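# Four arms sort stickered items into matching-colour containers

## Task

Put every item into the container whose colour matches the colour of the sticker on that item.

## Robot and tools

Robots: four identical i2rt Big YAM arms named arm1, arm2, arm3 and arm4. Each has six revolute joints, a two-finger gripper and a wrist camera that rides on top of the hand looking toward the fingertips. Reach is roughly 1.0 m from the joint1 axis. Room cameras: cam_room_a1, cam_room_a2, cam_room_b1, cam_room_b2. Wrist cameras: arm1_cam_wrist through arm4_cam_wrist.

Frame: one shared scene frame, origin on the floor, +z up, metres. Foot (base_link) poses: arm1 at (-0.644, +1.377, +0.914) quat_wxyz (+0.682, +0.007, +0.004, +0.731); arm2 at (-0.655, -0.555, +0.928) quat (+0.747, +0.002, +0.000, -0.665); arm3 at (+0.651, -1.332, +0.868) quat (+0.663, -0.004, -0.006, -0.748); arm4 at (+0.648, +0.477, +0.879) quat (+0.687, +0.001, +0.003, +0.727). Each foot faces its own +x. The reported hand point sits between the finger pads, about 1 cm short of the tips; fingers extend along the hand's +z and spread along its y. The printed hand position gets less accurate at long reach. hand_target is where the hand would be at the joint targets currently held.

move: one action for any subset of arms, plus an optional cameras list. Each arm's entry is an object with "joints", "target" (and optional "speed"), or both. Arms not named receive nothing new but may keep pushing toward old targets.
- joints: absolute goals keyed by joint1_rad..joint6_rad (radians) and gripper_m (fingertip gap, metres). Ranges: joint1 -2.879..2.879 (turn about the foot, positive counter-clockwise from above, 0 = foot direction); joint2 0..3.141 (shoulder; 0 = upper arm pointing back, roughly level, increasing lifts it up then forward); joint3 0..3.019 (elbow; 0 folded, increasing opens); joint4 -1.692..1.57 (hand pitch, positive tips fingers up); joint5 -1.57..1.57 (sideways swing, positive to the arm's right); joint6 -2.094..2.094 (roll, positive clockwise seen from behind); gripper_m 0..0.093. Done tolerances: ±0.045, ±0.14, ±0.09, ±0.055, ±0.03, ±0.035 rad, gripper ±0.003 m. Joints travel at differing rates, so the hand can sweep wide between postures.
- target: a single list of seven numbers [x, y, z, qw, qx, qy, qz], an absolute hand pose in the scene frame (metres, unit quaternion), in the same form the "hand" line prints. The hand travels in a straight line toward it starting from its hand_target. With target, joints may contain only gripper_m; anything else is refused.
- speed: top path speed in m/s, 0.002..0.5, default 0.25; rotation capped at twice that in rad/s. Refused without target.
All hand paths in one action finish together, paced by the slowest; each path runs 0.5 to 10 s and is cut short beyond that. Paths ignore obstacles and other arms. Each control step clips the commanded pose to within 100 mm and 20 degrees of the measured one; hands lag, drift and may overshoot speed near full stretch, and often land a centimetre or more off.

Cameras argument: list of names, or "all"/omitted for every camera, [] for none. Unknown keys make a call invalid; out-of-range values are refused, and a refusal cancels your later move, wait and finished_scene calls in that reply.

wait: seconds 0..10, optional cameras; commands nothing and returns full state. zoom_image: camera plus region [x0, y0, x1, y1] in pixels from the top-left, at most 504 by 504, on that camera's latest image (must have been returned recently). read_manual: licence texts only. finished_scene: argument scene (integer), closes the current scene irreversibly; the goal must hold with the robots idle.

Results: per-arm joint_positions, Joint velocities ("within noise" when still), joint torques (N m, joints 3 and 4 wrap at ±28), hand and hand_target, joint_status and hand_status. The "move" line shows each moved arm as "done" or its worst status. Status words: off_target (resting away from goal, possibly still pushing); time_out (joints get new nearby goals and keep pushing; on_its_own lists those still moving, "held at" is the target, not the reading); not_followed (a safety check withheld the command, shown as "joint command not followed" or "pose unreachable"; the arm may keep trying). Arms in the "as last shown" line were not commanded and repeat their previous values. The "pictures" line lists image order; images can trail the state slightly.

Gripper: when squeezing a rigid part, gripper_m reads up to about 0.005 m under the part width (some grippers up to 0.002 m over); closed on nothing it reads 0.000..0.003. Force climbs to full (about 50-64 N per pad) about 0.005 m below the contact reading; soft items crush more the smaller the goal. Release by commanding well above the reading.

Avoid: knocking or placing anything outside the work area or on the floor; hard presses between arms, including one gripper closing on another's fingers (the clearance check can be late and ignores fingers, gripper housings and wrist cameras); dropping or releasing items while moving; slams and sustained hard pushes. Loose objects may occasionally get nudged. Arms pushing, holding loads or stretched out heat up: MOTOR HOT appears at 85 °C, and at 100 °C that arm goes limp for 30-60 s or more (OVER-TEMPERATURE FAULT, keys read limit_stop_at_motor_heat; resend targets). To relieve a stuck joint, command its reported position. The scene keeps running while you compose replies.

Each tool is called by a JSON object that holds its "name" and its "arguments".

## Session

{"name": "move", "arguments": {"arm1": {"joints":{"joint1_rad":1.6,"joint2_rad":1.341,"joint3_rad":1.774,"joint4_rad":-1.58,"joint5_rad":0,"joint6_rad":0,"gripper_m":0.093}}, "arm2": {"joints":{"joint1_rad":-1.69,"joint2_rad":1.341,"joint3_rad":1.774,"joint4_rad":-1.58,"joint5_rad":0,"joint6_rad":0,"gripper_m":0.093}}, "arm3": {"joints":{"joint1_rad":1.69,"joint2_rad":1.341,"joint3_rad":1.774,"joint4_rad":-1.58,"joint5_rad":0,"joint6_rad":0,"gripper_m":0.093}}, "arm4": {"joints":{"joint1_rad":-1.63,"joint2_rad":1.341,"joint3_rad":1.774,"joint4_rad":-1.58,"joint5_rad":0,"joint6_rad":0,"gripper_m":0.093}}}}

Scene clock: 1.93 s.
Joint torques (N m): arm1=[-2.14 -7.94 13.27 0.65 0.02 -0.04] | arm2=[0.79 -12.69 12.4 0.99 -0.02 -0.08] | arm3=[1.38 -10.58 10.44 0.46 0.1 -0.1] | arm4=[0.5 -11.16 10.61 0.31 0.05 0.16]
Motor temperatures (°C): arm1=[20 23 27 23 21 21 21] | arm2=[23 24 26 22 22 20 23] | arm3=[24 23 24 23 24 23 23] | arm4=[22 22 24 22 24 21 24]
Heat: arm1: hottest joint3_rad 27 °C; arm2: hottest joint3_rad 26 °C; arm3: hottest joint1_rad 24 °C; arm4: hottest joint3_rad 24 °C.
move: arm1 done; arm2 done; arm3 done; arm4 done
Joint velocities: within noise
arm1.joint_positions: joint1_rad=+1.603 joint2_rad=+1.341 joint3_rad=+1.742 joint4_rad=-1.571 joint5_rad=-0.001 joint6_rad=+0.007 gripper_m=+0.09306
arm1.joint_status: all done
arm1.hand: x=-1.0839 y=+1.3312 z=+1.3584 quat_wxyz=(+0.010, +0.977, +0.047, -0.206) (m; scene frame)
arm1.hand_target: x=-1.0840 y=+1.3327 z=+1.3717 quat_wxyz=(+0.009, +0.975, +0.048, -0.218) (m; scene frame)
arm1.hand_status: not commanded
arm2.joint_positions: joint1_rad=-1.691 joint2_rad=+1.348 joint3_rad=+1.753 joint4_rad=-1.567 joint5_rad=+0.000 joint6_rad=+0.014 gripper_m=+0.09310
arm2.joint_status: all done
arm2.hand: x=-1.1092 y=-0.5548 z=+1.3670 quat_wxyz=(+0.000, -0.979, +0.008, +0.202) (m; scene frame)
arm2.hand_target: x=-1.1055 y=-0.5553 z=+1.3781 quat_wxyz=(+0.002, -0.978, +0.001, +0.209) (m; scene frame)
arm2.hand_status: not commanded
arm3.joint_positions: joint1_rad=+1.685 joint2_rad=+1.335 joint3_rad=+1.755 joint4_rad=-1.572 joint5_rad=-0.001 joint6_rad=+0.005 gripper_m=+0.09306
arm3.joint_status: all done
arm3.hand: x=+1.0985 y=-1.3286 z=+1.3138 quat_wxyz=(-0.208, -0.004, -0.978, +0.006) (m; scene frame)
arm3.hand_target: x=+1.1001 y=-1.3266 z=+1.3188 quat_wxyz=(-0.211, +0.001, -0.977, +0.007) (m; scene frame)
arm3.hand_status: not commanded
arm4.joint_positions: joint1_rad=-1.632 joint2_rad=+1.337 joint3_rad=+1.742 joint4_rad=-1.569 joint5_rad=+0.000 joint6_rad=-0.012 gripper_m=+0.09311
arm4.joint_status: all done
arm4.hand: x=+1.0985 y=+0.4762 z=+1.3162 quat_wxyz=(-0.200, +0.004, -0.980, +0.003) (m; scene frame)
arm4.hand_target: x=+1.0996 y=+0.4772 z=+1.3279 quat_wxyz=(-0.208, -0.001, -0.978, +0.002) (m; scene frame)
arm4.hand_status: not commanded
pictures: arm1_cam_wrist, arm2_cam_wrist, arm3_cam_wrist, arm4_cam_wrist, cam_room_a1, cam_room_a2, cam_room_b1, cam_room_b2
Images, in order (width x height): arm1_cam_wrist 672x504, arm2_cam_wrist 672x504, arm3_cam_wrist 672x504, arm4_cam_wrist 672x504, cam_room_a1 672x504, cam_room_a2 672x504, cam_room_b1 672x504, cam_room_b2 672x504.

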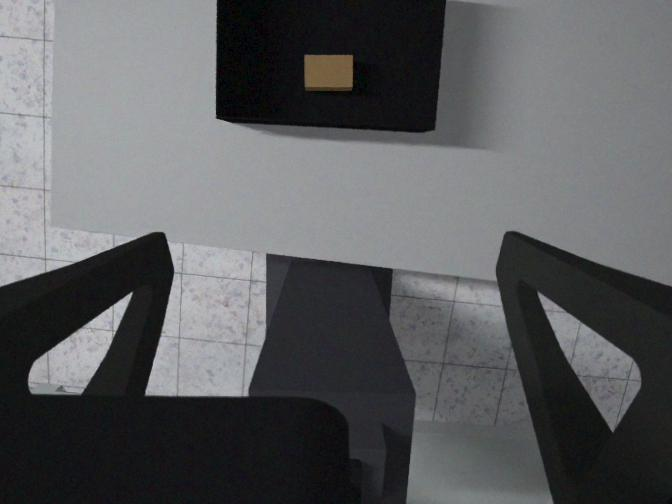

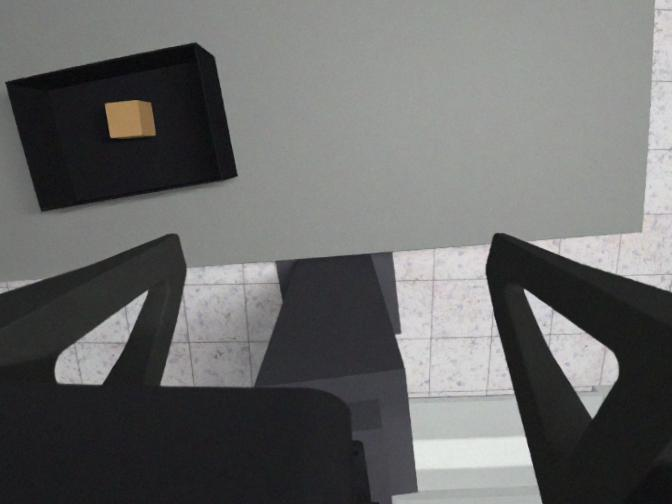

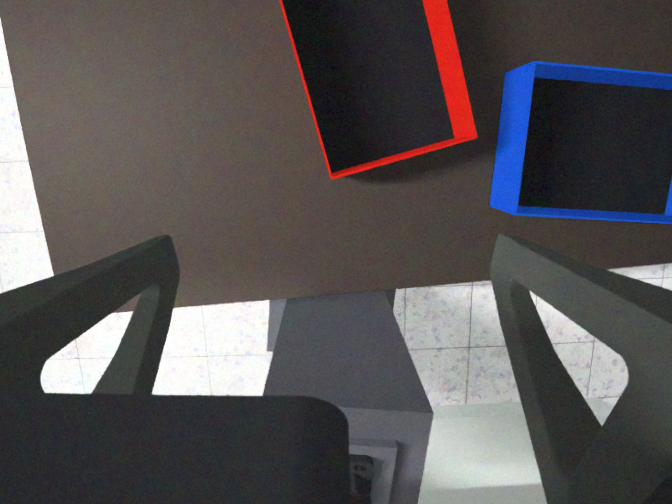

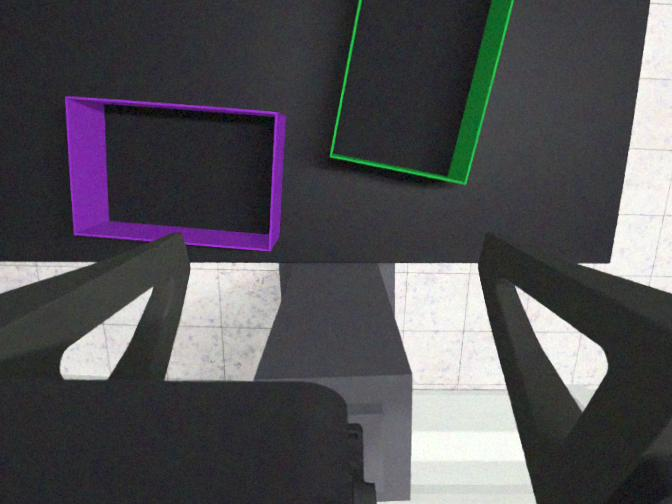

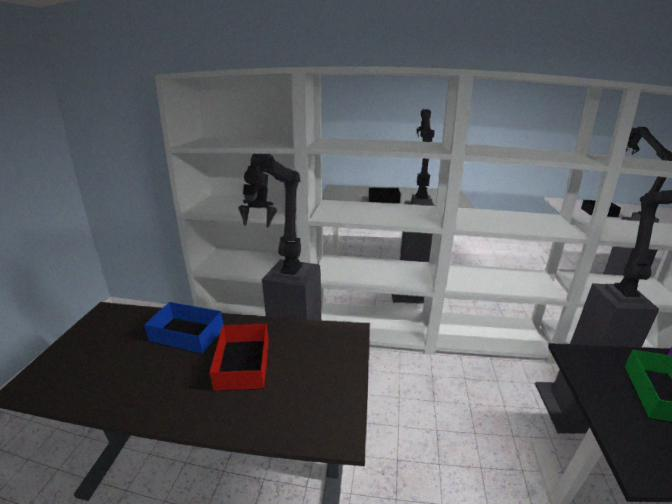

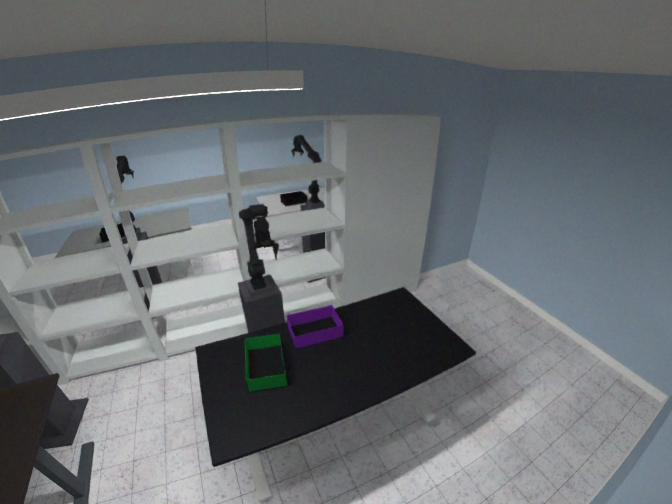

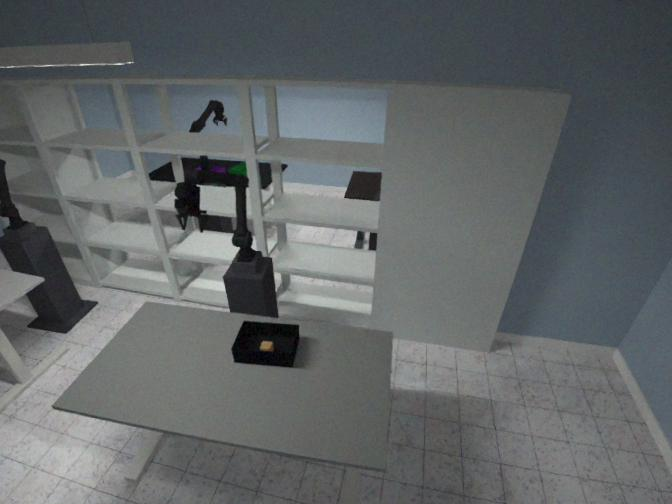

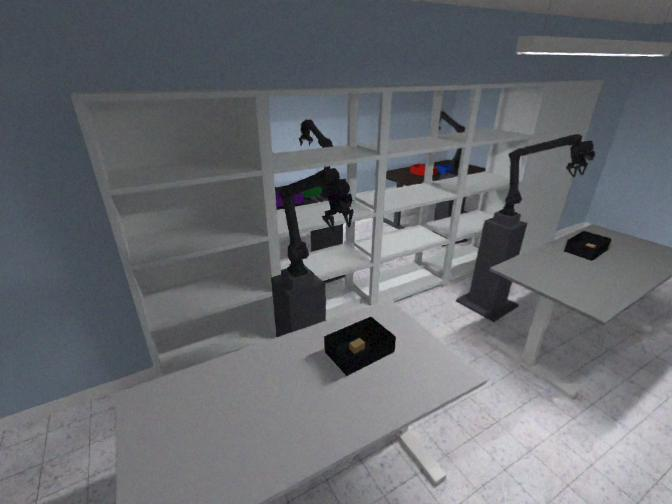

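{"name": "zoom_image", "arguments": {"camera": "cam_room_b1", "region": [220, 310, 310, 375]}}

{"name": "zoom_image", "arguments": {"camera": "cam_room_b2", "region": [320, 315, 400, 375]}}

{"name": "zoom_image", "arguments": {"camera": "cam_room_b2", "region": [560, 225, 620, 270]}}

{"name": "zoom_image", "arguments": {"camera": "arm1_cam_wrist", "region": [270, 30, 390, 120]}}

{"name": "zoom_image", "arguments": {"camera": "arm2_cam_wrist", "region": [70, 75, 190, 165]}}

Scaled by 5.600.

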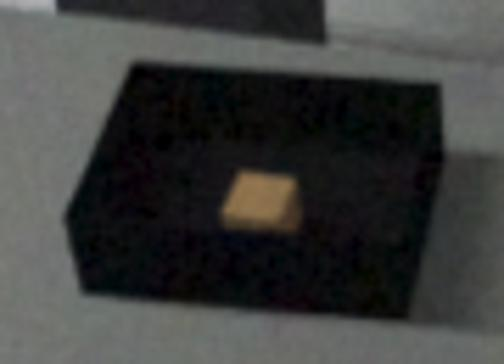

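Scaled by 6.300.

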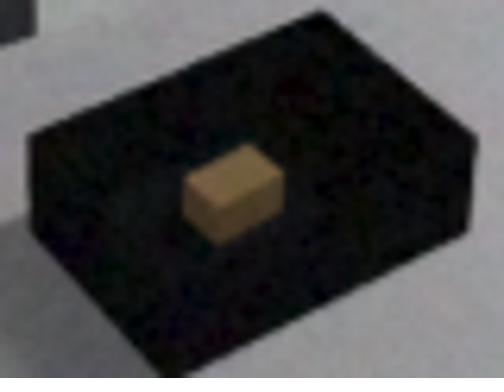

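Scaled by 8.400.

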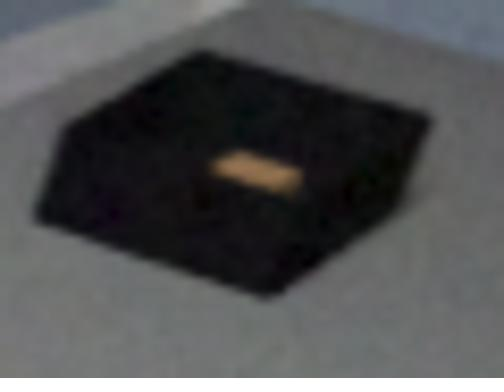

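Scaled by 4.200.

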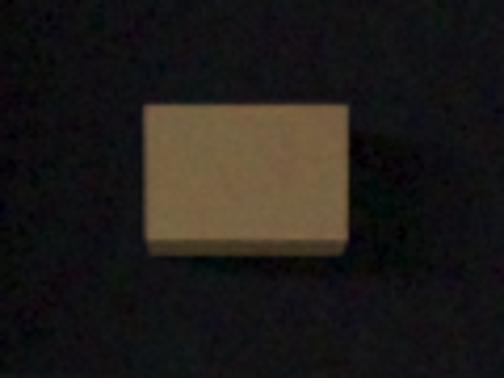

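Scaled by 4.200.

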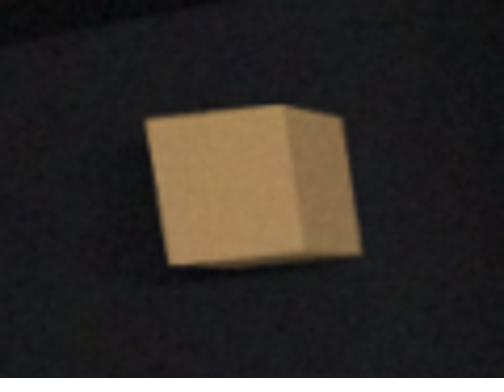

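{"name": "move", "arguments": {"arm1": {"target":[-1.25,1.309,0.92,0.0034,0.9964,0.0479,-0.0699],"speed":0.4}, "arm2": {"target":[-1.21,-0.865,0.92,0.0049,0.9938,0.0486,-0.0997],"speed":0.4}, "cameras": ["arm1_cam_wrist","arm2_cam_wrist"]}}

Scene clock: 29.80 s.
Joint torques (N m): arm1=[-0.62 -17.44 13.44 1.05 -0.04 0.13] | arm2=[0.56 -21.3 13.12 1.4 0.03 0.21] | arm3=[1.32 -10.81 10.48 0.46 0.1 -0.1] | arm4=[0.73 -11.22 10.63 0.29 0.06 0.18]
Motor temperatures (°C): arm1=[20 24 32 23 21 21 21] | arm2=[23 24 29 22 22 20 23] | arm3=[24 23 27 23 24 23 23] | arm4=[22 22 28 22 24 21 24]
Heat: arm1: hottest joint3_rad 32 °C; arm2: hottest joint3_rad 29 °C; arm3: hottest joint3_rad 27 °C; arm4: hottest joint3_rad 28 °C.
move: arm1 off_target; arm2 off_target
Joint velocities: within noise
arm1.joint_positions: joint1_rad=+1.603 joint2_rad=+2.050 joint3_rad=+1.438 joint4_rad=-0.913 joint5_rad=-0.001 joint6_rad=+0.009 gripper_m=+0.09306
arm1.joint_status: not commanded
arm1.hand: x=-1.2219 y=+1.3192 z=+0.8929 quat_wxyz=(+0.000, +0.998, +0.046, -0.031) (m; scene frame)
arm1.hand_target: x=-1.2482 y=+1.3092 z=+0.9209 quat_wxyz=(+0.004, +0.996, +0.048, -0.070) (m; scene frame)
arm1.hand_status: off_target (0.040 m and 4.5 deg from the pose sent, 0.469 m and 15.8 deg at the start)
arm2.joint_positions: joint1_rad=-1.152 joint2_rad=+2.059 joint3_rad=+1.479 joint4_rad=-0.857 joint5_rad=+0.083 joint6_rad=+0.412 gripper_m=+0.09310
arm2.joint_status: not commanded
arm2.hand: x=-1.1884 y=-0.8548 z=+0.9069 quat_wxyz=(+0.008, -0.995, -0.059, +0.077) (m; scene frame)
arm2.hand_target: x=-1.2091 y=-0.8645 z=+0.9209 quat_wxyz=(-0.005, -0.994, -0.049, +0.100) (m; scene frame)
arm2.hand_status: off_target (0.027 m and 3.2 deg from the pose sent, 0.554 m and 13.6 deg at the start)
arm3, arm4: as last shown
pictures: arm1_cam_wrist, arm2_cam_wrist
Images, in order (width x height): arm1_cam_wrist 672x504, arm2_cam_wrist 672x504.

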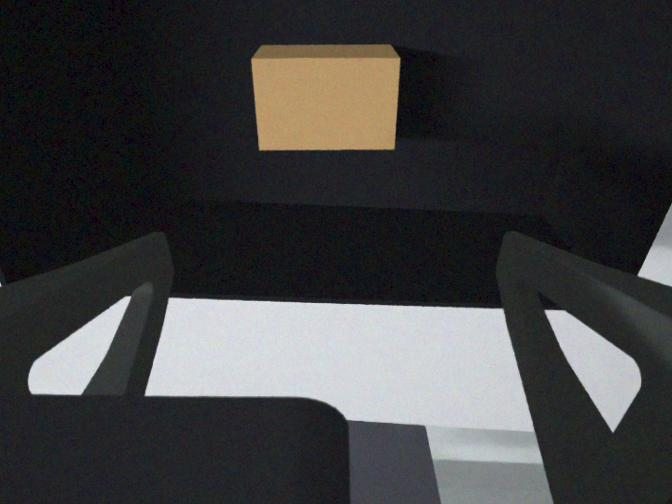

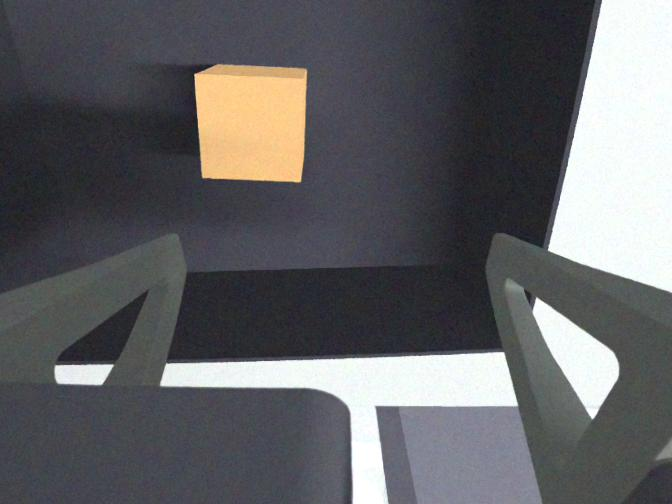

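{"name": "move", "arguments": {"arm1": {"target":[-1.252,1.306,0.81,0.0034,0.9964,0.0479,-0.0699],"speed":0.25}, "arm2": {"target":[-1.210,-0.908,0.81,0.0049,0.9938,0.0486,-0.0997],"speed":0.25}, "cameras": ["arm1_cam_wrist","arm2_cam_wrist"]}}

Scene clock: 44.97 s.
Joint torques (N m): arm1=[-0.85 -17.96 9.03 0.95 0.04 0.11] | arm2=[0.62 -22.48 11.82 1.51 0.28 0.22] | arm3=[1.38 -10.7 10.5 0.51 0.1 -0.1] | arm4=[0.91 -11.05 10.76 0.2 0.07 0.16]
Motor temperatures (°C): arm1=[20 25 31 23 21 21 21] | arm2=[23 25 30 22 22 20 23] | arm3=[24 23 27 23 24 23 23] | arm4=[22 23 30 22 24 21 24]
Heat: arm1: hottest joint3_rad 31 °C; arm2: hottest joint3_rad 30 °C; arm3: hottest joint3_rad 27 °C; arm4: hottest joint3_rad 30 °C.
move: arm1 off_target; arm2 off_target
Joint velocities: within noise
arm1.joint_positions: joint1_rad=+1.609 joint2_rad=+2.221 joint3_rad=+1.438 joint4_rad=-0.699 joint5_rad=-0.002 joint6_rad=+0.014 gripper_m=+0.09306
arm1.joint_status: not commanded
arm1.hand: x=-1.2398 y=+1.3143 z=+0.7995 quat_wxyz=(+0.002, +0.998, +0.046, -0.052) (m; scene frame)
arm1.hand_target: x=-1.2517 y=+1.3060 z=+0.8103 quat_wxyz=(+0.004, +0.996, +0.048, -0.070) (m; scene frame)
arm1.hand_status: off_target (0.018 m and 2.1 deg from the pose sent, 0.089 m and 4.5 deg at the start)
arm2.joint_positions: joint1_rad=-1.094 joint2_rad=+2.274 joint3_rad=+1.540 joint4_rad=-0.703 joint5_rad=+0.089 joint6_rad=+0.471 gripper_m=+0.09310
arm2.joint_status: not commanded
arm2.hand: x=-1.1898 y=-0.8971 z=+0.8025 quat_wxyz=(+0.006, -0.995, -0.058, +0.079) (m; scene frame)
arm2.hand_target: x=-1.2092 y=-0.9076 z=+0.8108 quat_wxyz=(-0.005, -0.994, -0.049, +0.100) (m; scene frame)
arm2.hand_status: off_target (0.024 m and 2.9 deg from the pose sent, 0.113 m and 3.2 deg at the start)
arm3, arm4: as last shown
pictures: arm1_cam_wrist, arm2_cam_wrist
Images, in order (width x height): arm1_cam_wrist 672x504, arm2_cam_wrist 672x504.

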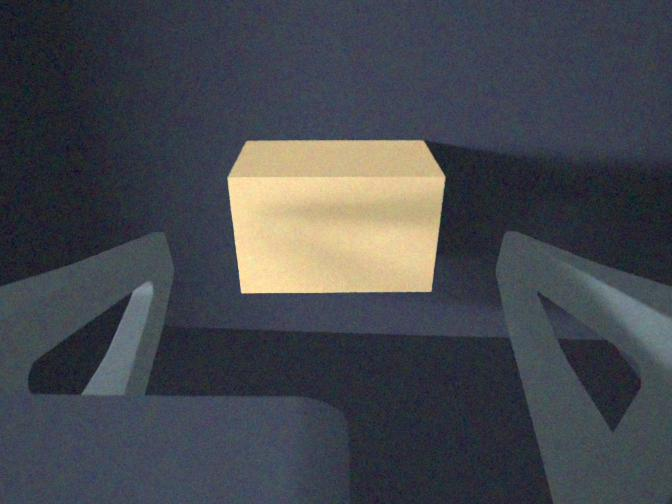

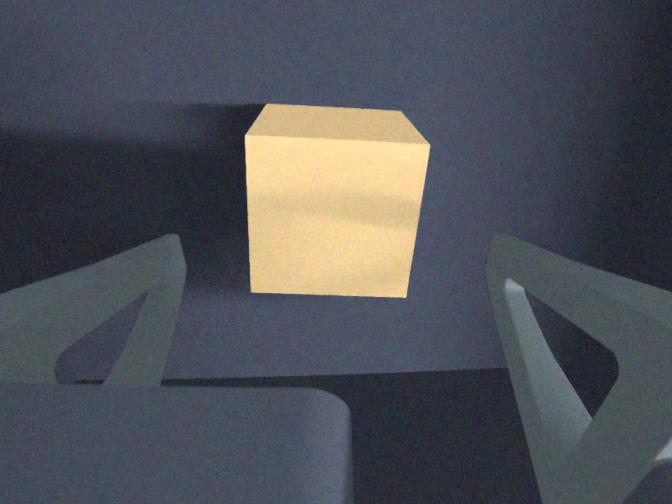

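{"name": "move", "arguments": {"arm1": {"target":[-1.238,1.309,0.75,0.0034,0.9964,0.0479,-0.0699],"speed":0.15}, "arm2": {"target":[-1.204,-0.907,0.753,0.0049,0.9938,0.0486,-0.0997],"speed":0.15}, "cameras": ["arm1_cam_wrist","arm2_cam_wrist"]}}

Scene clock: 55.57 s.
Joint torques (N m): arm1=[-0.85 -17.9 7.49 1.13 0.05 0.06] | arm2=[0.91 -21.66 10.67 1.57 0.28 0.21] | arm3=[1.44 -10.81 10.47 0.49 0.09 -0.1] | arm4=[0.62 -11.34 10.67 0.21 0.1 0.15]
Motor temperatures (°C): arm1=[20 25 31 23 21 21 21] | arm2=[23 26 31 22 22 20 23] | arm3=[24 24 28 23 24 23 23] | arm4=[22 23 31 22 24 21 24]
Heat: arm1: hottest joint3_rad 31 °C; arm2: hottest joint3_rad 31 °C; arm3: hottest joint3_rad 28 °C; arm4: hottest joint3_rad 31 °C.
move: arm1 done; arm2 off_target
Joint velocities: within noise
arm1.joint_positions: joint1_rad=+1.609 joint2_rad=+2.298 joint3_rad=+1.403 joint4_rad=-0.568 joint5_rad=-0.002 joint6_rad=+0.014 gripper_m=+0.09306
arm1.joint_status: not commanded
arm1.hand: x=-1.2327 y=+1.3152 z=+0.7488 quat_wxyz=(+0.002, +0.997, +0.046, -0.061) (m; scene frame)
arm1.hand_target: x=-1.2378 y=+1.3090 z=+0.7500 quat_wxyz=(+0.003, +0.996, +0.048, -0.070) (m; scene frame)
arm1.hand_status: done (0.008 m and 1.0 deg from the pose sent, 0.050 m and 2.1 deg at the start)
arm2.joint_positions: joint1_rad=-1.094 joint2_rad=+2.355 joint3_rad=+1.540 joint4_rad=-0.603 joint5_rad=+0.090 joint6_rad=+0.475 gripper_m=+0.09310
arm2.joint_status: not commanded
arm2.hand: x=-1.1914 y=-0.8978 z=+0.7564 quat_wxyz=(+0.001, -0.995, -0.056, +0.088) (m; scene frame)
arm2.hand_target: x=-1.2034 y=-0.9068 z=+0.7534 quat_wxyz=(-0.005, -0.994, -0.049, +0.100) (m; scene frame)
arm2.hand_status: off_target (0.016 m and 1.8 deg from the pose sent, 0.052 m and 2.9 deg at the start)
arm3, arm4: as last shown
pictures: arm1_cam_wrist, arm2_cam_wrist
Images, in order (width x height): arm1_cam_wrist 672x504, arm2_cam_wrist 672x504.

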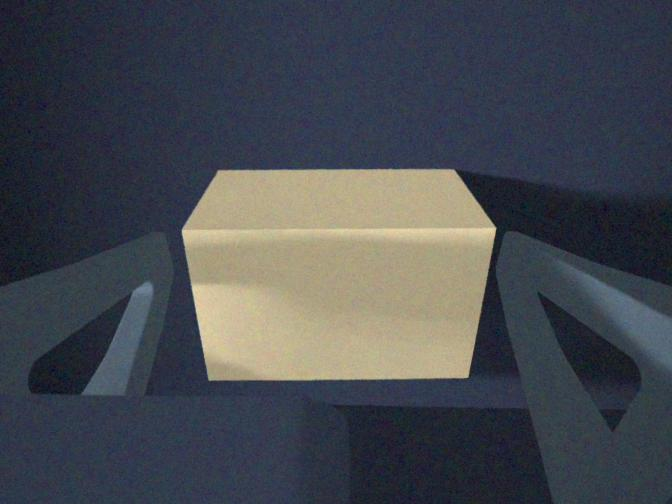

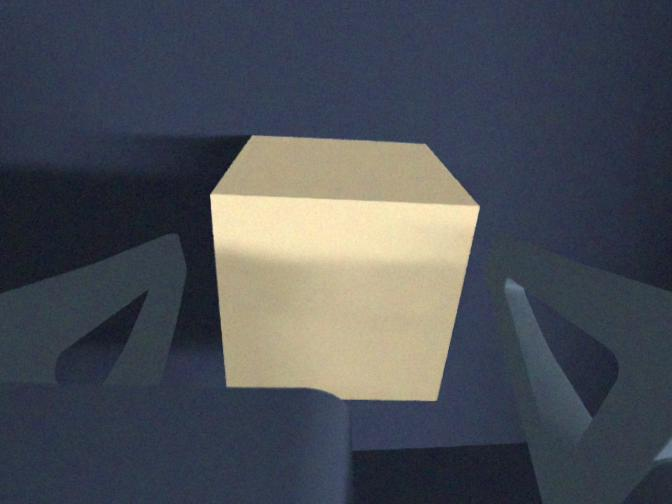

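{"name": "move", "arguments": {"arm1": {"joints":{"gripper_m":0.056}}, "arm2": {"joints":{"gripper_m":0.04}}, "cameras": []}}

{"name": "move", "arguments": {"arm1": {"target":[-1.18,1.315,0.94,0.0034,0.9964,0.0479,-0.0699],"speed":0.3}, "arm2": {"target":[-1.15,-0.875,0.94,0.0049,0.9938,0.0486,-0.0997],"speed":0.3}, "arm3": {"joints":{"joint2_rad":0.84,"joint3_rad":0.86,"joint4_rad":-0.8}}, "arm4": {"joints":{"joint2_rad":0.84,"joint3_rad":0.86,"joint4_rad":-0.8}}, "cameras": []}}

{"name": "move", "arguments": {"arm1": {"joints":{"joint2_rad":0.84,"joint3_rad":0.86,"joint4_rad":0.1,"joint5_rad":0}}, "arm2": {"joints":{"joint1_rad":-1.69,"joint2_rad":0.84,"joint3_rad":0.86,"joint4_rad":0.1,"joint5_rad":0}}, "cameras": ["cam_room_b1","cam_room_b2","arm1_cam_wrist","arm2_cam_wrist"]}}

{"name": "zoom_image", "arguments": {"camera": "cam_room_b2", "region": [240, 180, 440, 330]}}

{"name": "zoom_image", "arguments": {"camera": "cam_room_b1", "region": [150, 160, 350, 310]}}

Scene clock: 63.67 s.
Joint torques (N m): arm1=[-1.03 -16.56 7.42 0.95 0.03 0.08] | arm2=[0.79 -21.66 10.69 1.55 0.27 0.2] | arm3=[1.44 -10.64 10.48 0.51 0.1 -0.11] | arm4=[0.79 -11.63 10.73 0.24 0.1 0.16]
Motor temperatures (°C): arm1=[20 25 31 23 21 21 21] | arm2=[23 26 31 22 22 20 23] | arm3=[24 24 28 23 24 23 23] | arm4=[22 23 32 22 24 21 24]
Heat: arm1: hottest joint3_rad 31 °C; arm2: hottest joint3_rad 31 °C; arm3: hottest joint3_rad 28 °C; arm4: hottest joint3_rad 32 °C.
move: arm1 off_target; arm2 off_target
Joint velocities: within noise
arm1.joint_positions: joint1_rad=+1.609 joint2_rad=+2.298 joint3_rad=+1.403 joint4_rad=-0.568 joint5_rad=-0.002 joint6_rad=+0.014 gripper_m=+0.06896
arm1.joint_status: gripper_m off_target (ended at +0.06899, target +0.05600)
arm1.hand: x=-1.2328 y=+1.3152 z=+0.7488 quat_wxyz=(+0.002, +0.997, +0.046, -0.062) (m; scene frame)
arm1.hand_target: x=-1.2378 y=+1.3090 z=+0.7500 quat_wxyz=(+0.003, +0.996, +0.048, -0.070) (m; scene frame)
arm1.hand_status: not commanded
arm2.joint_positions: joint1_rad=-1.094 joint2_rad=+2.355 joint3_rad=+1.540 joint4_rad=-0.602 joint5_rad=+0.090 joint6_rad=+0.476 gripper_m=+0.05359
arm2.joint_status: gripper_m off_target (ended at +0.05362, target +0.04000)
arm2.hand: x=-1.1915 y=-0.8978 z=+0.7564 quat_wxyz=(+0.001, -0.995, -0.055, +0.088) (m; scene frame)
arm2.hand_target: x=-1.2034 y=-0.9068 z=+0.7534 quat_wxyz=(-0.005, -0.994, -0.049, +0.100) (m; scene frame)
arm2.hand_status: not commanded
arm3, arm4: as last shown
pictures: none
No camera images: "cameras" was empty.

Scene clock: 65.23 s.
Joint torques (N m): arm1=[-1.44 -13.51 9.44 0.5 0.03 0.11] | arm2=[1.32 -19.08 8.81 0.69 0.27 0.23] | arm3=[1.38 -5.42 10.52 2.07 0.1 -0.11] | arm4=[0.67 -5.36 10.71 1.7 0.08 0.16]
Motor temperatures (°C): arm1=[20 25 31 23 21 21 21] | arm2=[23 26 31 22 22 20 23] | arm3=[24 24 28 23 24 23 23] | arm4=[22 23 32 22 24 21 24]
Heat: arm1: hottest joint3_rad 31 °C; arm2: hottest joint3_rad 31 °C; arm3: hottest joint3_rad 28 °C; arm4: hottest joint3_rad 32 °C.
move: arm1 done; arm2 off_target; arm3 done; arm4 done
Joint velocities: within noise
arm1.joint_positions: joint1_rad=+1.609 joint2_rad=+1.848 joint3_rad=+1.258 joint4_rad=-0.845 joint5_rad=-0.002 joint6_rad=+0.014 gripper_m=+0.06896
arm1.joint_status: not commanded
arm1.hand: x=-1.1820 y=+1.3198 z=+0.9426 quat_wxyz=(+0.003, +0.996, +0.046, -0.076) (m; scene frame)
arm1.hand_target: x=-1.1800 y=+1.3151 z=+0.9400 quat_wxyz=(+0.003, +0.996, +0.048, -0.070) (m; scene frame)
arm1.hand_status: done (0.006 m and 0.7 deg from the pose sent, 0.198 m and 1.0 deg at the start)
arm2.joint_positions: joint1_rad=-1.094 joint2_rad=+1.926 joint3_rad=+1.387 joint4_rad=-0.818 joint5_rad=+0.092 joint6_rad=+0.481 gripper_m=+0.05359
arm2.joint_status: not commanded
arm2.hand: x=-1.1589 y=-0.8759 z=+0.9521 quat_wxyz=(-0.014, -0.992, -0.051, +0.113) (m; scene frame)
arm2.hand_target: x=-1.1500 y=-0.8749 z=+0.9402 quat_wxyz=(-0.005, -0.994, -0.049, +0.100) (m; scene frame)
arm2.hand_status: off_target (0.015 m and 1.9 deg from the pose sent, 0.190 m and 1.7 deg at the start)
arm3.joint_positions: joint1_rad=+1.685 joint2_rad=+0.849 joint3_rad=+0.853 joint4_rad=-0.817 joint5_rad=-0.001 joint6_rad=+0.005 gripper_m=+0.09306
arm3.joint_status: all done
arm3.hand: x=+1.0242 y=-1.3303 z=+1.1503 quat_wxyz=(-0.370, -0.003, -0.929, +0.006) (m; scene frame)
arm3.hand_target: x=+1.0268 y=-1.3287 z=+1.1604 quat_wxyz=(-0.386, +0.002, -0.923, +0.007) (m; scene frame)
arm3.hand_status: not commanded
arm4.joint_positions: joint1_rad=-1.632 joint2_rad=+0.847 joint3_rad=+0.843 joint4_rad=-0.819 joint5_rad=+0.000 joint6_rad=-0.012 gripper_m=+0.09311
arm4.joint_status: all done
arm4.hand: x=+1.0203 y=+0.4760 z=+1.1545 quat_wxyz=(-0.363, +0.004, -0.932, +0.005) (m; scene frame)
arm4.hand_target: x=+1.0256 y=+0.4768 z=+1.1698 quat_wxyz=(-0.383, -0.001, -0.924, +0.002) (m; scene frame)
arm4.hand_status: not commanded
pictures: none
No camera images: "cameras" was empty.

Scene clock: 67.00 s.
Joint torques (N m): arm1=[-1.08 -1.08 12.55 2.3 0.09 0.13] | arm2=[1.44 -4.84 11.56 3.17 -0.18 0.15] | arm3=[1.61 -5.3 10.59 2.1 0.1 -0.1] | arm4=[0.85 -5.19 10.76 1.65 0.09 0.13]
Motor temperatures (°C): arm1=[20 25 31 23 21 21 21] | arm2=[23 26 31 22 22 20 23] | arm3=[24 24 29 23 24 23 23] | arm4=[22 23 32 22 24 21 24]
Heat: arm1: hottest joint3_rad 31 °C; arm2: hottest joint3_rad 31 °C; arm3: hottest joint3_rad 29 °C; arm4: hottest joint3_rad 32 °C.
move: arm1 done; arm2 done
Joint velocities: within noise
arm1.joint_positions: joint1_rad=+1.609 joint2_rad=+0.832 joint3_rad=+0.856 joint4_rad=+0.084 joint5_rad=-0.002 joint6_rad=+0.014 gripper_m=+0.06897
arm1.joint_status: all done
arm1.hand: x=-1.0771 y=+1.3290 z=+1.4121 quat_wxyz=(+0.044, +0.662, +0.033, -0.748) (m; scene frame)
arm1.hand_target: x=-1.0787 y=+1.3250 z=+1.4157 quat_wxyz=(+0.050, +0.657, +0.033, -0.752) (m; scene frame)
arm1.hand_status: not commanded
arm2.joint_positions: joint1_rad=-1.699 joint2_rad=+0.832 joint3_rad=+0.868 joint4_rad=+0.084 joint5_rad=+0.003 joint6_rad=+0.483 gripper_m=+0.05354
arm2.joint_status: all done
arm2.hand: x=-1.0989 y=-0.5508 z=+1.4269 quat_wxyz=(-0.173, -0.644, +0.162, +0.728) (m; scene frame)
arm2.hand_target: x=-1.1019 y=-0.5555 z=+1.4219 quat_wxyz=(-0.181, -0.644, +0.162, +0.725) (m; scene frame)
arm2.hand_status: not commanded
arm3, arm4: as last shown
arm4.hand_target: x=+1.0256 y=+0.4768 z=+1.1697 quat_wxyz=(-0.383, -0.001, -0.924, +0.002) (m; scene frame)
pictures: arm1_cam_wrist, arm2_cam_wrist, cam_room_b1, cam_room_b2
Images, in order (width x height): arm1_cam_wrist 672x504, arm2_cam_wrist 672x504, cam_room_b1 672x504, cam_room_b2 672x504.

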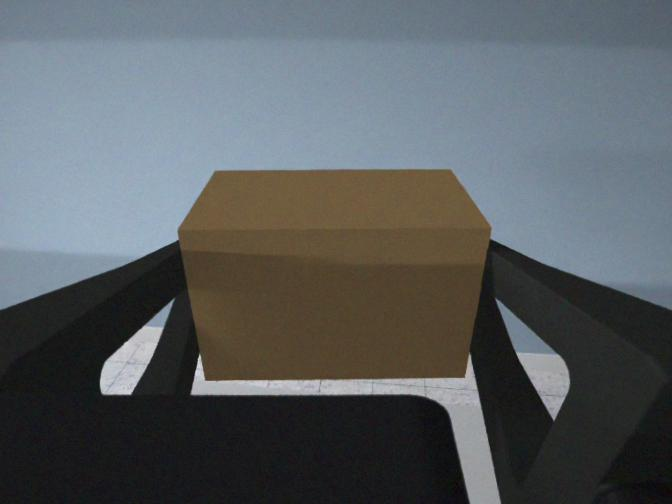

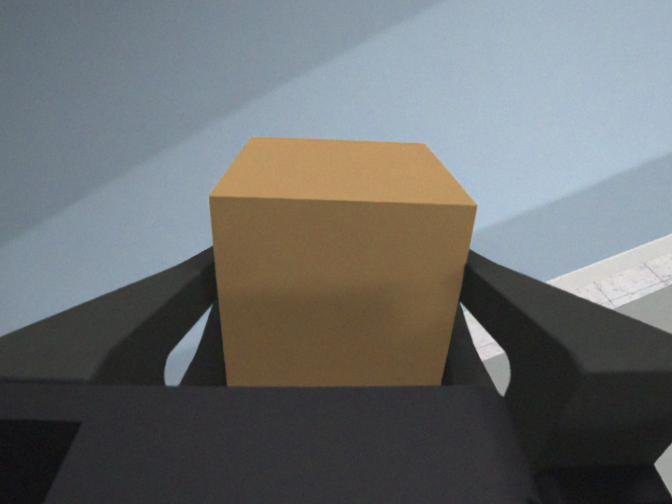

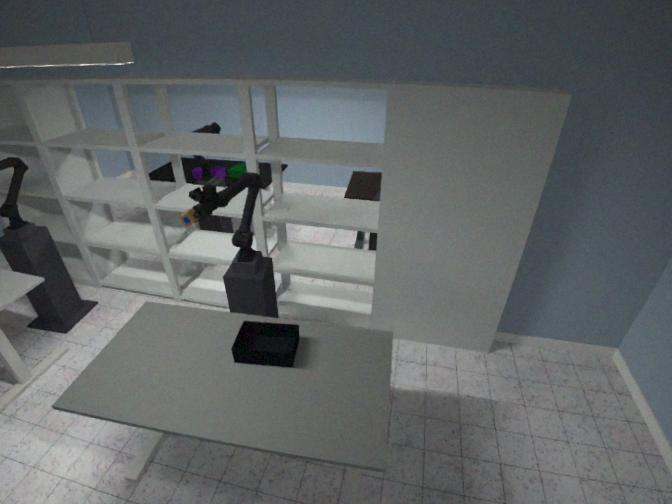

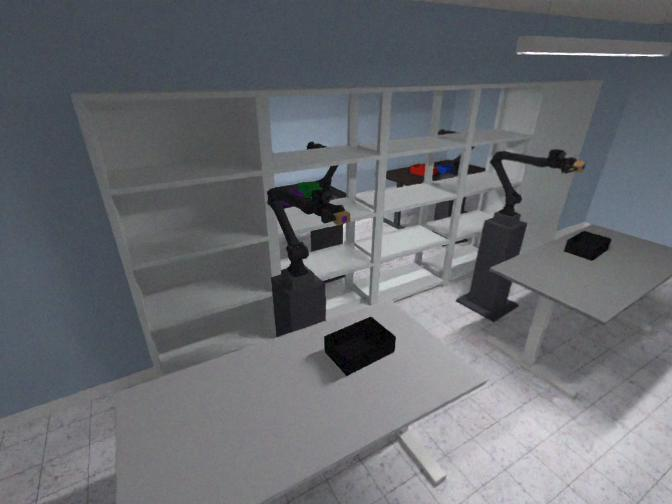

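Scaled by 2.520.

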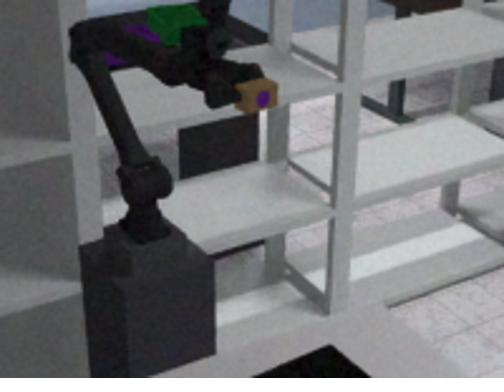

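Scaled by 2.520.

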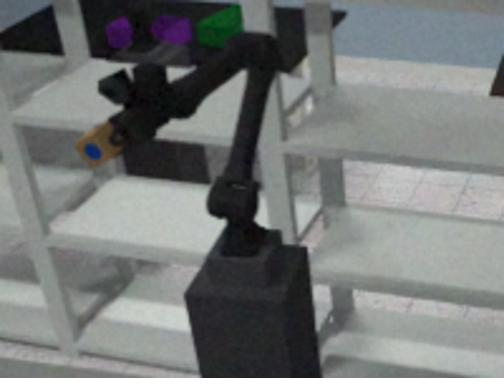

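{"name": "move", "arguments": {"arm1": {"joints":{"joint1_rad":-2.249,"joint4_rad":-1.4,"joint6_rad":0}}, "arm2": {"joints":{"joint1_rad":0.925,"joint4_rad":-1.3,"joint6_rad":0}}, "arm3": {"joints":{"joint1_rad":-1.99}}, "arm4": {"joints":{"joint1_rad":0.9}}, "cameras": []}}

{"name": "move", "arguments": {"arm1": {"target":[-0.045,0.958,1.085,-0.0668,-0.2992,-0.9517,0.021],"speed":0.35}, "arm2": {"target":[-0.017,-0.93,1.085,-0.0963,-0.2609,-0.9602,0.0262],"speed":0.35}, "cameras": ["cam_room_b1"]}}

{"name": "move", "arguments": {"arm1": {"target":[-0.045,0.958,1.04,-0.0668,-0.2992,-0.9517,0.021],"speed":0.15}, "arm2": {"target":[-0.017,-0.93,1.035,-0.0963,-0.2609,-0.9602,0.0262],"speed":0.15}, "cameras": ["arm1_cam_wrist","arm2_cam_wrist"]}}

Scene clock: 80.20 s.
Joint torques (N m): arm1=[-2.84 -1.14 11.34 0.27 -0.04 -0.02] | arm2=[0.97 -4.07 10.59 0.91 0.12 -0.05] | arm3=[0.73 -5.48 10.58 1.63 -0.07 -0.11] | arm4=[1.38 -5.42 10.78 1.52 0.11 0.2]
Motor temperatures (°C): arm1=[20 25 32 23 21 21 22] | arm2=[23 26 31 22 22 20 23] | arm3=[24 24 30 23 24 23 23] | arm4=[22 22 35 22 24 21 24]
Heat: arm1: hottest joint3_rad 32 °C; arm2: hottest joint3_rad 31 °C; arm3: hottest joint3_rad 30 °C; arm4: hottest joint3_rad 35 °C.
move: arm1 done; arm2 done; arm3 done; arm4 done
Joint velocities: within noise
arm1.joint_positions: joint1_rad=-2.243 joint2_rad=+0.841 joint3_rad=+0.854 joint4_rad=-1.391 joint5_rad=+0.002 joint6_rad=+0.006 gripper_m=+0.06902
arm1.joint_status: all done
arm1.hand: x=-0.4357 y=+1.2348 z=+1.1321 quat_wxyz=(-0.084, -0.299, -0.950, +0.030) (m; scene frame)
arm1.hand_target: x=-0.4371 y=+1.2344 z=+1.1346 quat_wxyz=(-0.083, -0.299, -0.950, +0.030) (m; scene frame)
arm1.hand_status: not commanded
arm2.joint_positions: joint1_rad=+0.922 joint2_rad=+0.837 joint3_rad=+0.868 joint4_rad=-1.288 joint5_rad=-0.003 joint6_rad=+0.013 gripper_m=+0.05359
arm2.joint_status: all done
arm2.hand: x=-0.4173 y=-0.6960 z=+1.1634 quat_wxyz=(-0.152, -0.266, -0.951, +0.037) (m; scene frame)
arm2.hand_target: x=-0.4209 y=-0.6937 z=+1.1581 quat_wxyz=(-0.140, -0.259, -0.955, +0.036) (m; scene frame)
arm2.hand_status: not commanded
arm3.joint_positions: joint1_rad=-1.982 joint2_rad=+0.849 joint3_rad=+0.853 joint4_rad=-0.806 joint5_rad=+0.002 joint6_rad=+0.005 gripper_m=+0.09306
arm3.joint_status: all done
arm3.hand: x=+0.3274 y=-1.1367 z=+1.1485 quat_wxyz=(+0.093, -0.895, +0.249, +0.359) (m; scene frame)
arm3.hand_target: x=+0.3282 y=-1.1337 z=+1.1569 quat_wxyz=(+0.097, -0.890, +0.249, +0.369) (m; scene frame)
arm3.hand_status: not commanded
arm4.joint_positions: joint1_rad=+0.899 joint2_rad=+0.847 joint3_rad=+0.843 joint4_rad=-0.812 joint5_rad=-0.002 joint6_rad=-0.011 gripper_m=+0.09311
arm4.joint_status: all done
arm4.hand: x=+0.3453 y=+0.6933 z=+1.1581 quat_wxyz=(-0.110, +0.887, -0.277, -0.352) (m; scene frame)
arm4.hand_target: x=+0.3420 y=+0.6957 z=+1.1723 quat_wxyz=(-0.114, +0.879, -0.280, -0.369) (m; scene frame)
arm4.hand_status: not commanded
pictures: none
No camera images: "cameras" was empty.

Scene clock: 82.60 s.
Joint torques (N m): arm1=[-2.67 -20.54 16.61 0.34 -0.08 -0.03] | arm2=[1.14 -23.65 16.27 0.57 0.15 -0.05] | arm3=[0.73 -5.6 10.55 1.68 -0.06 -0.1] | arm4=[0.85 -5.3 10.61 1.54 0.15 0.13]
Motor temperatures (°C): arm1=[20 25 32 23 21 21 22] | arm2=[23 26 31 22 22 20 24] | arm3=[24 24 30 23 24 23 23] | arm4=[22 22 35 22 24 21 24]
Heat: arm1: hottest joint3_rad 32 °C; arm2: hottest joint3_rad 31 °C; arm3: hottest joint3_rad 30 °C; arm4: hottest joint3_rad 35 °C.
move: arm1 off_target; arm2 off_target
Joint velocities: within noise
arm1.joint_positions: joint1_rad=-2.243 joint2_rad=+2.231 joint3_rad=+2.268 joint4_rad=-1.504 joint5_rad=-0.005 joint6_rad=+0.004 gripper_m=+0.06901
arm1.joint_status: not commanded
arm1.hand: x=-0.0525 y=+0.9714 z=+1.0615 quat_wxyz=(-0.043, -0.299, -0.953, +0.014) (m; scene frame)
arm1.hand_target: x=-0.0463 y=+0.9590 z=+1.0851 quat_wxyz=(-0.067, -0.299, -0.952, +0.021) (m; scene frame)
arm1.hand_status: off_target (0.028 m and 2.9 deg from the pose sent, 0.481 m and 2.2 deg at the start)
arm2.joint_positions: joint1_rad=+0.922 joint2_rad=+2.207 joint3_rad=+2.195 joint4_rad=-1.383 joint5_rad=+0.000 joint6_rad=+0.013 gripper_m=+0.05359
arm2.joint_status: not commanded
arm2.hand: x=-0.0296 y=-0.9245 z=+1.0758 quat_wxyz=(-0.085, -0.268, -0.959, +0.021) (m; scene frame)
arm2.hand_target: x=-0.0178 y=-0.9294 z=+1.0849 quat_wxyz=(-0.097, -0.261, -0.960, +0.026) (m; scene frame)
arm2.hand_status: off_target (0.017 m and 1.7 deg from the pose sent, 0.470 m and 6.6 deg at the start)
arm3, arm4: as last shown
pictures: cam_room_b1
Images, in order (width x height): cam_room_b1 672x504.

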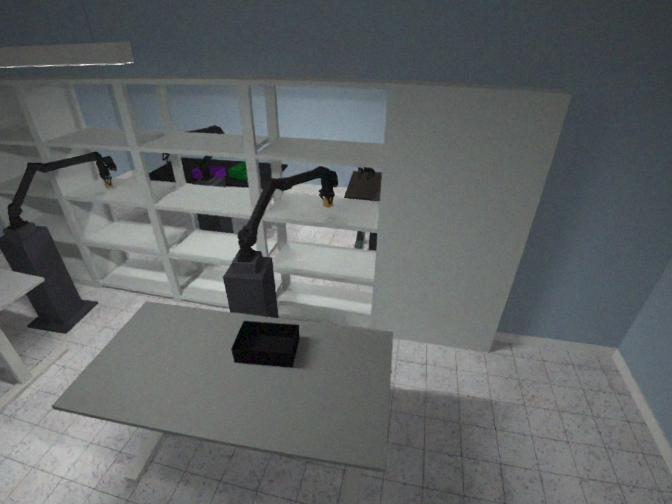

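Scene clock: 83.63 s.
Joint torques (N m): arm1=[-2.73 -20.48 11.45 1.06 -0.08 -0.07] | arm2=[1.08 -23.3 10.51 1.83 0.14 -0.05] | arm3=[0.79 -5.77 10.58 1.68 -0.07 -0.1] | arm4=[1.08 -5.13 10.77 1.37 0.14 0.19]
Motor temperatures (°C): arm1=[20 25 32 23 21 21 22] | arm2=[23 26 32 22 22 20 24] | arm3=[24 24 30 23 24 23 23] | arm4=[22 22 36 22 24 21 24]
Heat: arm1: hottest joint3_rad 32 °C; arm2: hottest joint3_rad 32 °C; arm3: hottest joint3_rad 30 °C; arm4: hottest joint3_rad 36 °C.
move: arm1 done; arm2 off_target
Joint velocities: within noise
arm1.joint_positions: joint1_rad=-2.243 joint2_rad=+2.233 joint3_rad=+2.212 joint4_rad=-1.411 joint5_rad=-0.005 joint6_rad=+0.004 gripper_m=+0.06901
arm1.joint_status: not commanded
arm1.hand: x=-0.0455 y=+0.9664 z=+1.0395 quat_wxyz=(-0.059, -0.298, -0.952, +0.019) (m; scene frame)
arm1.hand_target: x=-0.0450 y=+0.9581 z=+1.0402 quat_wxyz=(-0.067, -0.299, -0.952, +0.021) (m; scene frame)
arm1.hand_status: done (0.008 m and 0.9 deg from the pose sent, 0.026 m and 2.9 deg at the start)
arm2.joint_positions: joint1_rad=+0.922 joint2_rad=+2.213 joint3_rad=+2.150 joint4_rad=-1.290 joint5_rad=+0.000 joint6_rad=+0.013 gripper_m=+0.05359
arm2.joint_status: not commanded
arm2.hand: x=-0.0201 y=-0.9300 z=+1.0574 quat_wxyz=(-0.106, -0.267, -0.957, +0.026) (m; scene frame)
arm2.hand_target: x=-0.0176 y=-0.9296 z=+1.0351 quat_wxyz=(-0.096, -0.261, -0.960, +0.026) (m; scene frame)
arm2.hand_status: off_target (0.023 m and 1.3 deg from the pose sent, 0.043 m and 1.7 deg at the start)
arm3, arm4: as last shown
pictures: arm1_cam_wrist, arm2_cam_wrist
Images, in order (width x height): arm1_cam_wrist 672x504, arm2_cam_wrist 672x504.

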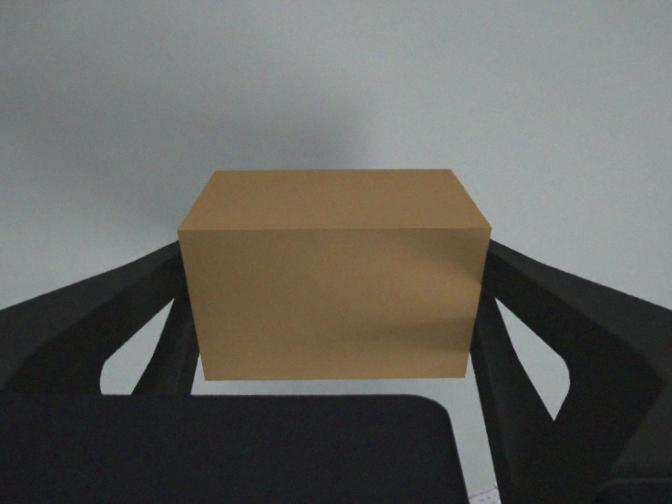

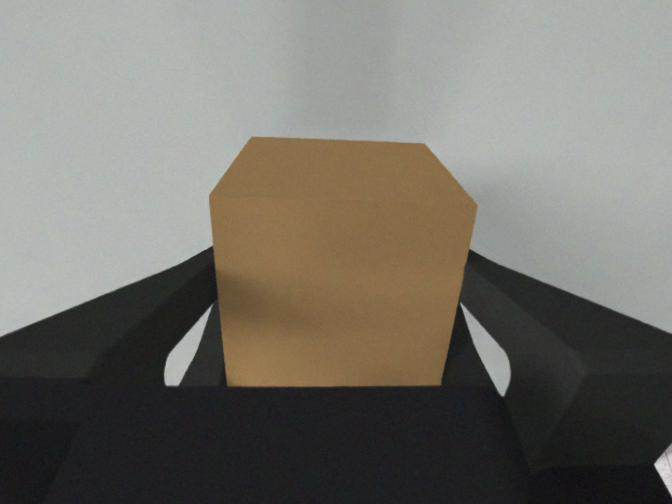

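{"name": "move", "arguments": {"arm1": {"target":[-0.045,0.958,1.02,-0.0668,-0.2992,-0.9517,0.021],"speed":0.1}, "arm2": {"target":[-0.017,-0.93,1.014,-0.0963,-0.2609,-0.9602,0.0262],"speed":0.1}, "cameras": []}}

{"name": "move", "arguments": {"arm1": {"target":[-0.045,0.958,1.008,-0.0668,-0.2992,-0.9517,0.021],"speed":0.05}, "arm2": {"target":[-0.017,-0.93,1.0,-0.0963,-0.2609,-0.9602,0.0262],"speed":0.05}, "cameras": []}}

{"name": "move", "arguments": {"arm1": {"target":[-0.045,0.958,0.998,-0.0668,-0.2992,-0.9517,0.021],"speed":0.05}, "arm2": {"target":[-0.017,-0.93,0.991,-0.0963,-0.2609,-0.9602,0.0262],"speed":0.05}, "cameras": []}}

Scene clock: 92.40 s.
Joint torques (N m): arm1=[-2.67 -19.49 11.07 1.18 -0.05 -0.06] | arm2=[0.97 -22.83 10.14 1.85 0.14 -0.06] | arm3=[0.62 -5.66 10.58 1.66 -0.07 -0.11] | arm4=[0.97 -5.66 10.62 1.59 0.11 0.15]
Motor temperatures (°C): arm1=[20 26 32 23 21 21 22] | arm2=[23 26 32 22 22 20 24] | arm3=[24 23 30 23 24 23 23] | arm4=[22 22 37 22 24 21 24]
Heat: arm1: hottest joint3_rad 32 °C; arm2: hottest joint3_rad 32 °C; arm3: hottest joint3_rad 30 °C; arm4: hottest joint3_rad 37 °C.
move: arm1 done; arm2 off_target
Joint velocities: within noise
arm1.joint_positions: joint1_rad=-2.243 joint2_rad=+2.233 joint3_rad=+2.170 joint4_rad=-1.363 joint5_rad=-0.005 joint6_rad=+0.004 gripper_m=+0.06901
arm1.joint_status: not commanded
arm1.hand: x=-0.0447 y=+0.9658 z=+1.0240 quat_wxyz=(-0.063, -0.298, -0.952, +0.020) (m; scene frame)
arm1.hand_target: x=-0.0451 y=+0.9581 z=+1.0201 quat_wxyz=(-0.067, -0.299, -0.952, +0.021) (m; scene frame)
arm1.hand_status: done (0.009 m and 0.5 deg from the pose sent, 0.021 m and 1.0 deg at the start)
arm2.joint_positions: joint1_rad=+0.922 joint2_rad=+2.214 joint3_rad=+2.113 joint4_rad=-1.242 joint5_rad=+0.000 joint6_rad=+0.013 gripper_m=+0.05359
arm2.joint_status: not commanded
arm2.hand: x=-0.0187 y=-0.9308 z=+1.0427 quat_wxyz=(-0.110, -0.267, -0.957, +0.028) (m; scene frame)
arm2.hand_target: x=-0.0179 y=-0.9294 z=+1.0143 quat_wxyz=(-0.096, -0.261, -0.960, +0.026) (m; scene frame)
arm2.hand_status: off_target (0.029 m and 1.8 deg from the pose sent, 0.044 m and 1.4 deg at the start)
arm3, arm4: as last shown
pictures: none
No camera images: "cameras" was empty.

Scene clock: 93.37 s.
Joint torques (N m): arm1=[-3.66 -19.66 10.11 1.25 -0.04 -0.01] | arm2=[0.97 -22.71 10.11 1.88 0.13 -0.05] | arm3=[0.73 -5.6 10.55 1.63 -0.07 -0.1] | arm4=[0.26 -4.95 10.71 1.46 0.16 0.1]
Motor temperatures (°C): arm1=[20 26 32 23 21 21 22] | arm2=[23 26 32 22 22 20 24] | arm3=[24 23 30 23 24 23 23] | arm4=[22 22 37 22 24 21 24]
Heat: arm1: hottest joint3_rad 32 °C; arm2: hottest joint3_rad 32 °C; arm3: hottest joint3_rad 30 °C; arm4: hottest joint3_rad 37 °C.
move: arm1 off_target; arm2 off_target
Joint velocities: within noise
arm1.joint_positions: joint1_rad=-2.243 joint2_rad=+2.233 joint3_rad=+2.156 joint4_rad=-1.339 joint5_rad=-0.005 joint6_rad=+0.004 gripper_m=+0.06901
arm1.joint_status: not commanded
arm1.hand: x=-0.0434 y=+0.9648 z=+1.0187 quat_wxyz=(-0.067, -0.298, -0.952, +0.021) (m; scene frame)
arm1.hand_target: x=-0.0452 y=+0.9583 z=+1.0081 quat_wxyz=(-0.067, -0.299, -0.952, +0.021) (m; scene frame)
arm1.hand_status: off_target (0.013 m and 0.1 deg from the pose sent, 0.018 m and 0.5 deg at the start)
arm2.joint_positions: joint1_rad=+0.922 joint2_rad=+2.221 joint3_rad=+2.090 joint4_rad=-1.211 joint5_rad=+0.000 joint6_rad=+0.013 gripper_m=+0.05359
arm2.joint_status: not commanded
arm2.hand: x=-0.0181 y=-0.9311 z=+1.0294 quat_wxyz=(-0.111, -0.267, -0.957, +0.028) (m; scene frame)
arm2.hand_target: x=-0.0180 y=-0.9294 z=+1.0003 quat_wxyz=(-0.096, -0.261, -0.960, +0.026) (m; scene frame)
arm2.hand_status: off_target (0.029 m and 1.9 deg from the pose sent, 0.043 m and 1.8 deg at the start)
arm3, arm4: as last shown
pictures: none
No camera images: "cameras" was empty.

Scene clock: 94.33 s.
Joint torques (N m): arm1=[-2.61 -19.14 9.28 1.81 -0.02 -0.08] | arm2=[1.08 -22.48 9.21 2.22 0.1 -0.05] | arm3=[0.73 -5.54 10.56 1.68 -0.07 -0.1] | arm4=[0.97 -5.42 10.63 1.48 0.15 0.13]
Motor temperatures (°C): arm1=[20 26 32 23 21 21 22] | arm2=[23 26 32 22 22 20 24] | arm3=[24 23 30 23 24 23 23] | arm4=[22 22 37 22 24 21 24]
Heat: arm1: hottest joint3_rad 32 °C; arm2: hottest joint3_rad 32 °C; arm3: hottest joint3_rad 30 °C; arm4: hottest joint3_rad 37 °C.
move: arm1 off_target; arm2 off_target
Joint velocities: within noise
arm1.joint_positions: joint1_rad=-2.243 joint2_rad=+2.230 joint3_rad=+2.147 joint4_rad=-1.329 joint5_rad=-0.005 joint6_rad=+0.004 gripper_m=+0.06901
arm1.joint_status: not commanded
arm1.hand: x=-0.0433 y=+0.9648 z=+1.0173 quat_wxyz=(-0.069, -0.298, -0.952, +0.022) (m; scene frame)
arm1.hand_target: x=-0.0454 y=+0.9585 z=+0.9981 quat_wxyz=(-0.067, -0.299, -0.952, +0.021) (m; scene frame)
arm1.hand_status: off_target (0.020 m and 0.3 deg from the pose sent, 0.022 m and 0.1 deg at the start)
arm2.joint_positions: joint1_rad=+0.922 joint2_rad=+2.221 joint3_rad=+2.084 joint4_rad=-1.199 joint5_rad=+0.001 joint6_rad=+0.013 gripper_m=+0.05359
arm2.joint_status: not commanded
arm2.hand: x=-0.0171 y=-0.9318 z=+1.0277 quat_wxyz=(-0.114, -0.267, -0.956, +0.029) (m; scene frame)
arm2.hand_target: x=-0.0184 y=-0.9291 z=+0.9916 quat_wxyz=(-0.096, -0.261, -0.960, +0.026) (m; scene frame)
arm2.hand_status: off_target (0.037 m and 2.2 deg from the pose sent, 0.039 m and 1.9 deg at the start)
arm3, arm4: as last shown
pictures: none
No camera images: "cameras" was empty.


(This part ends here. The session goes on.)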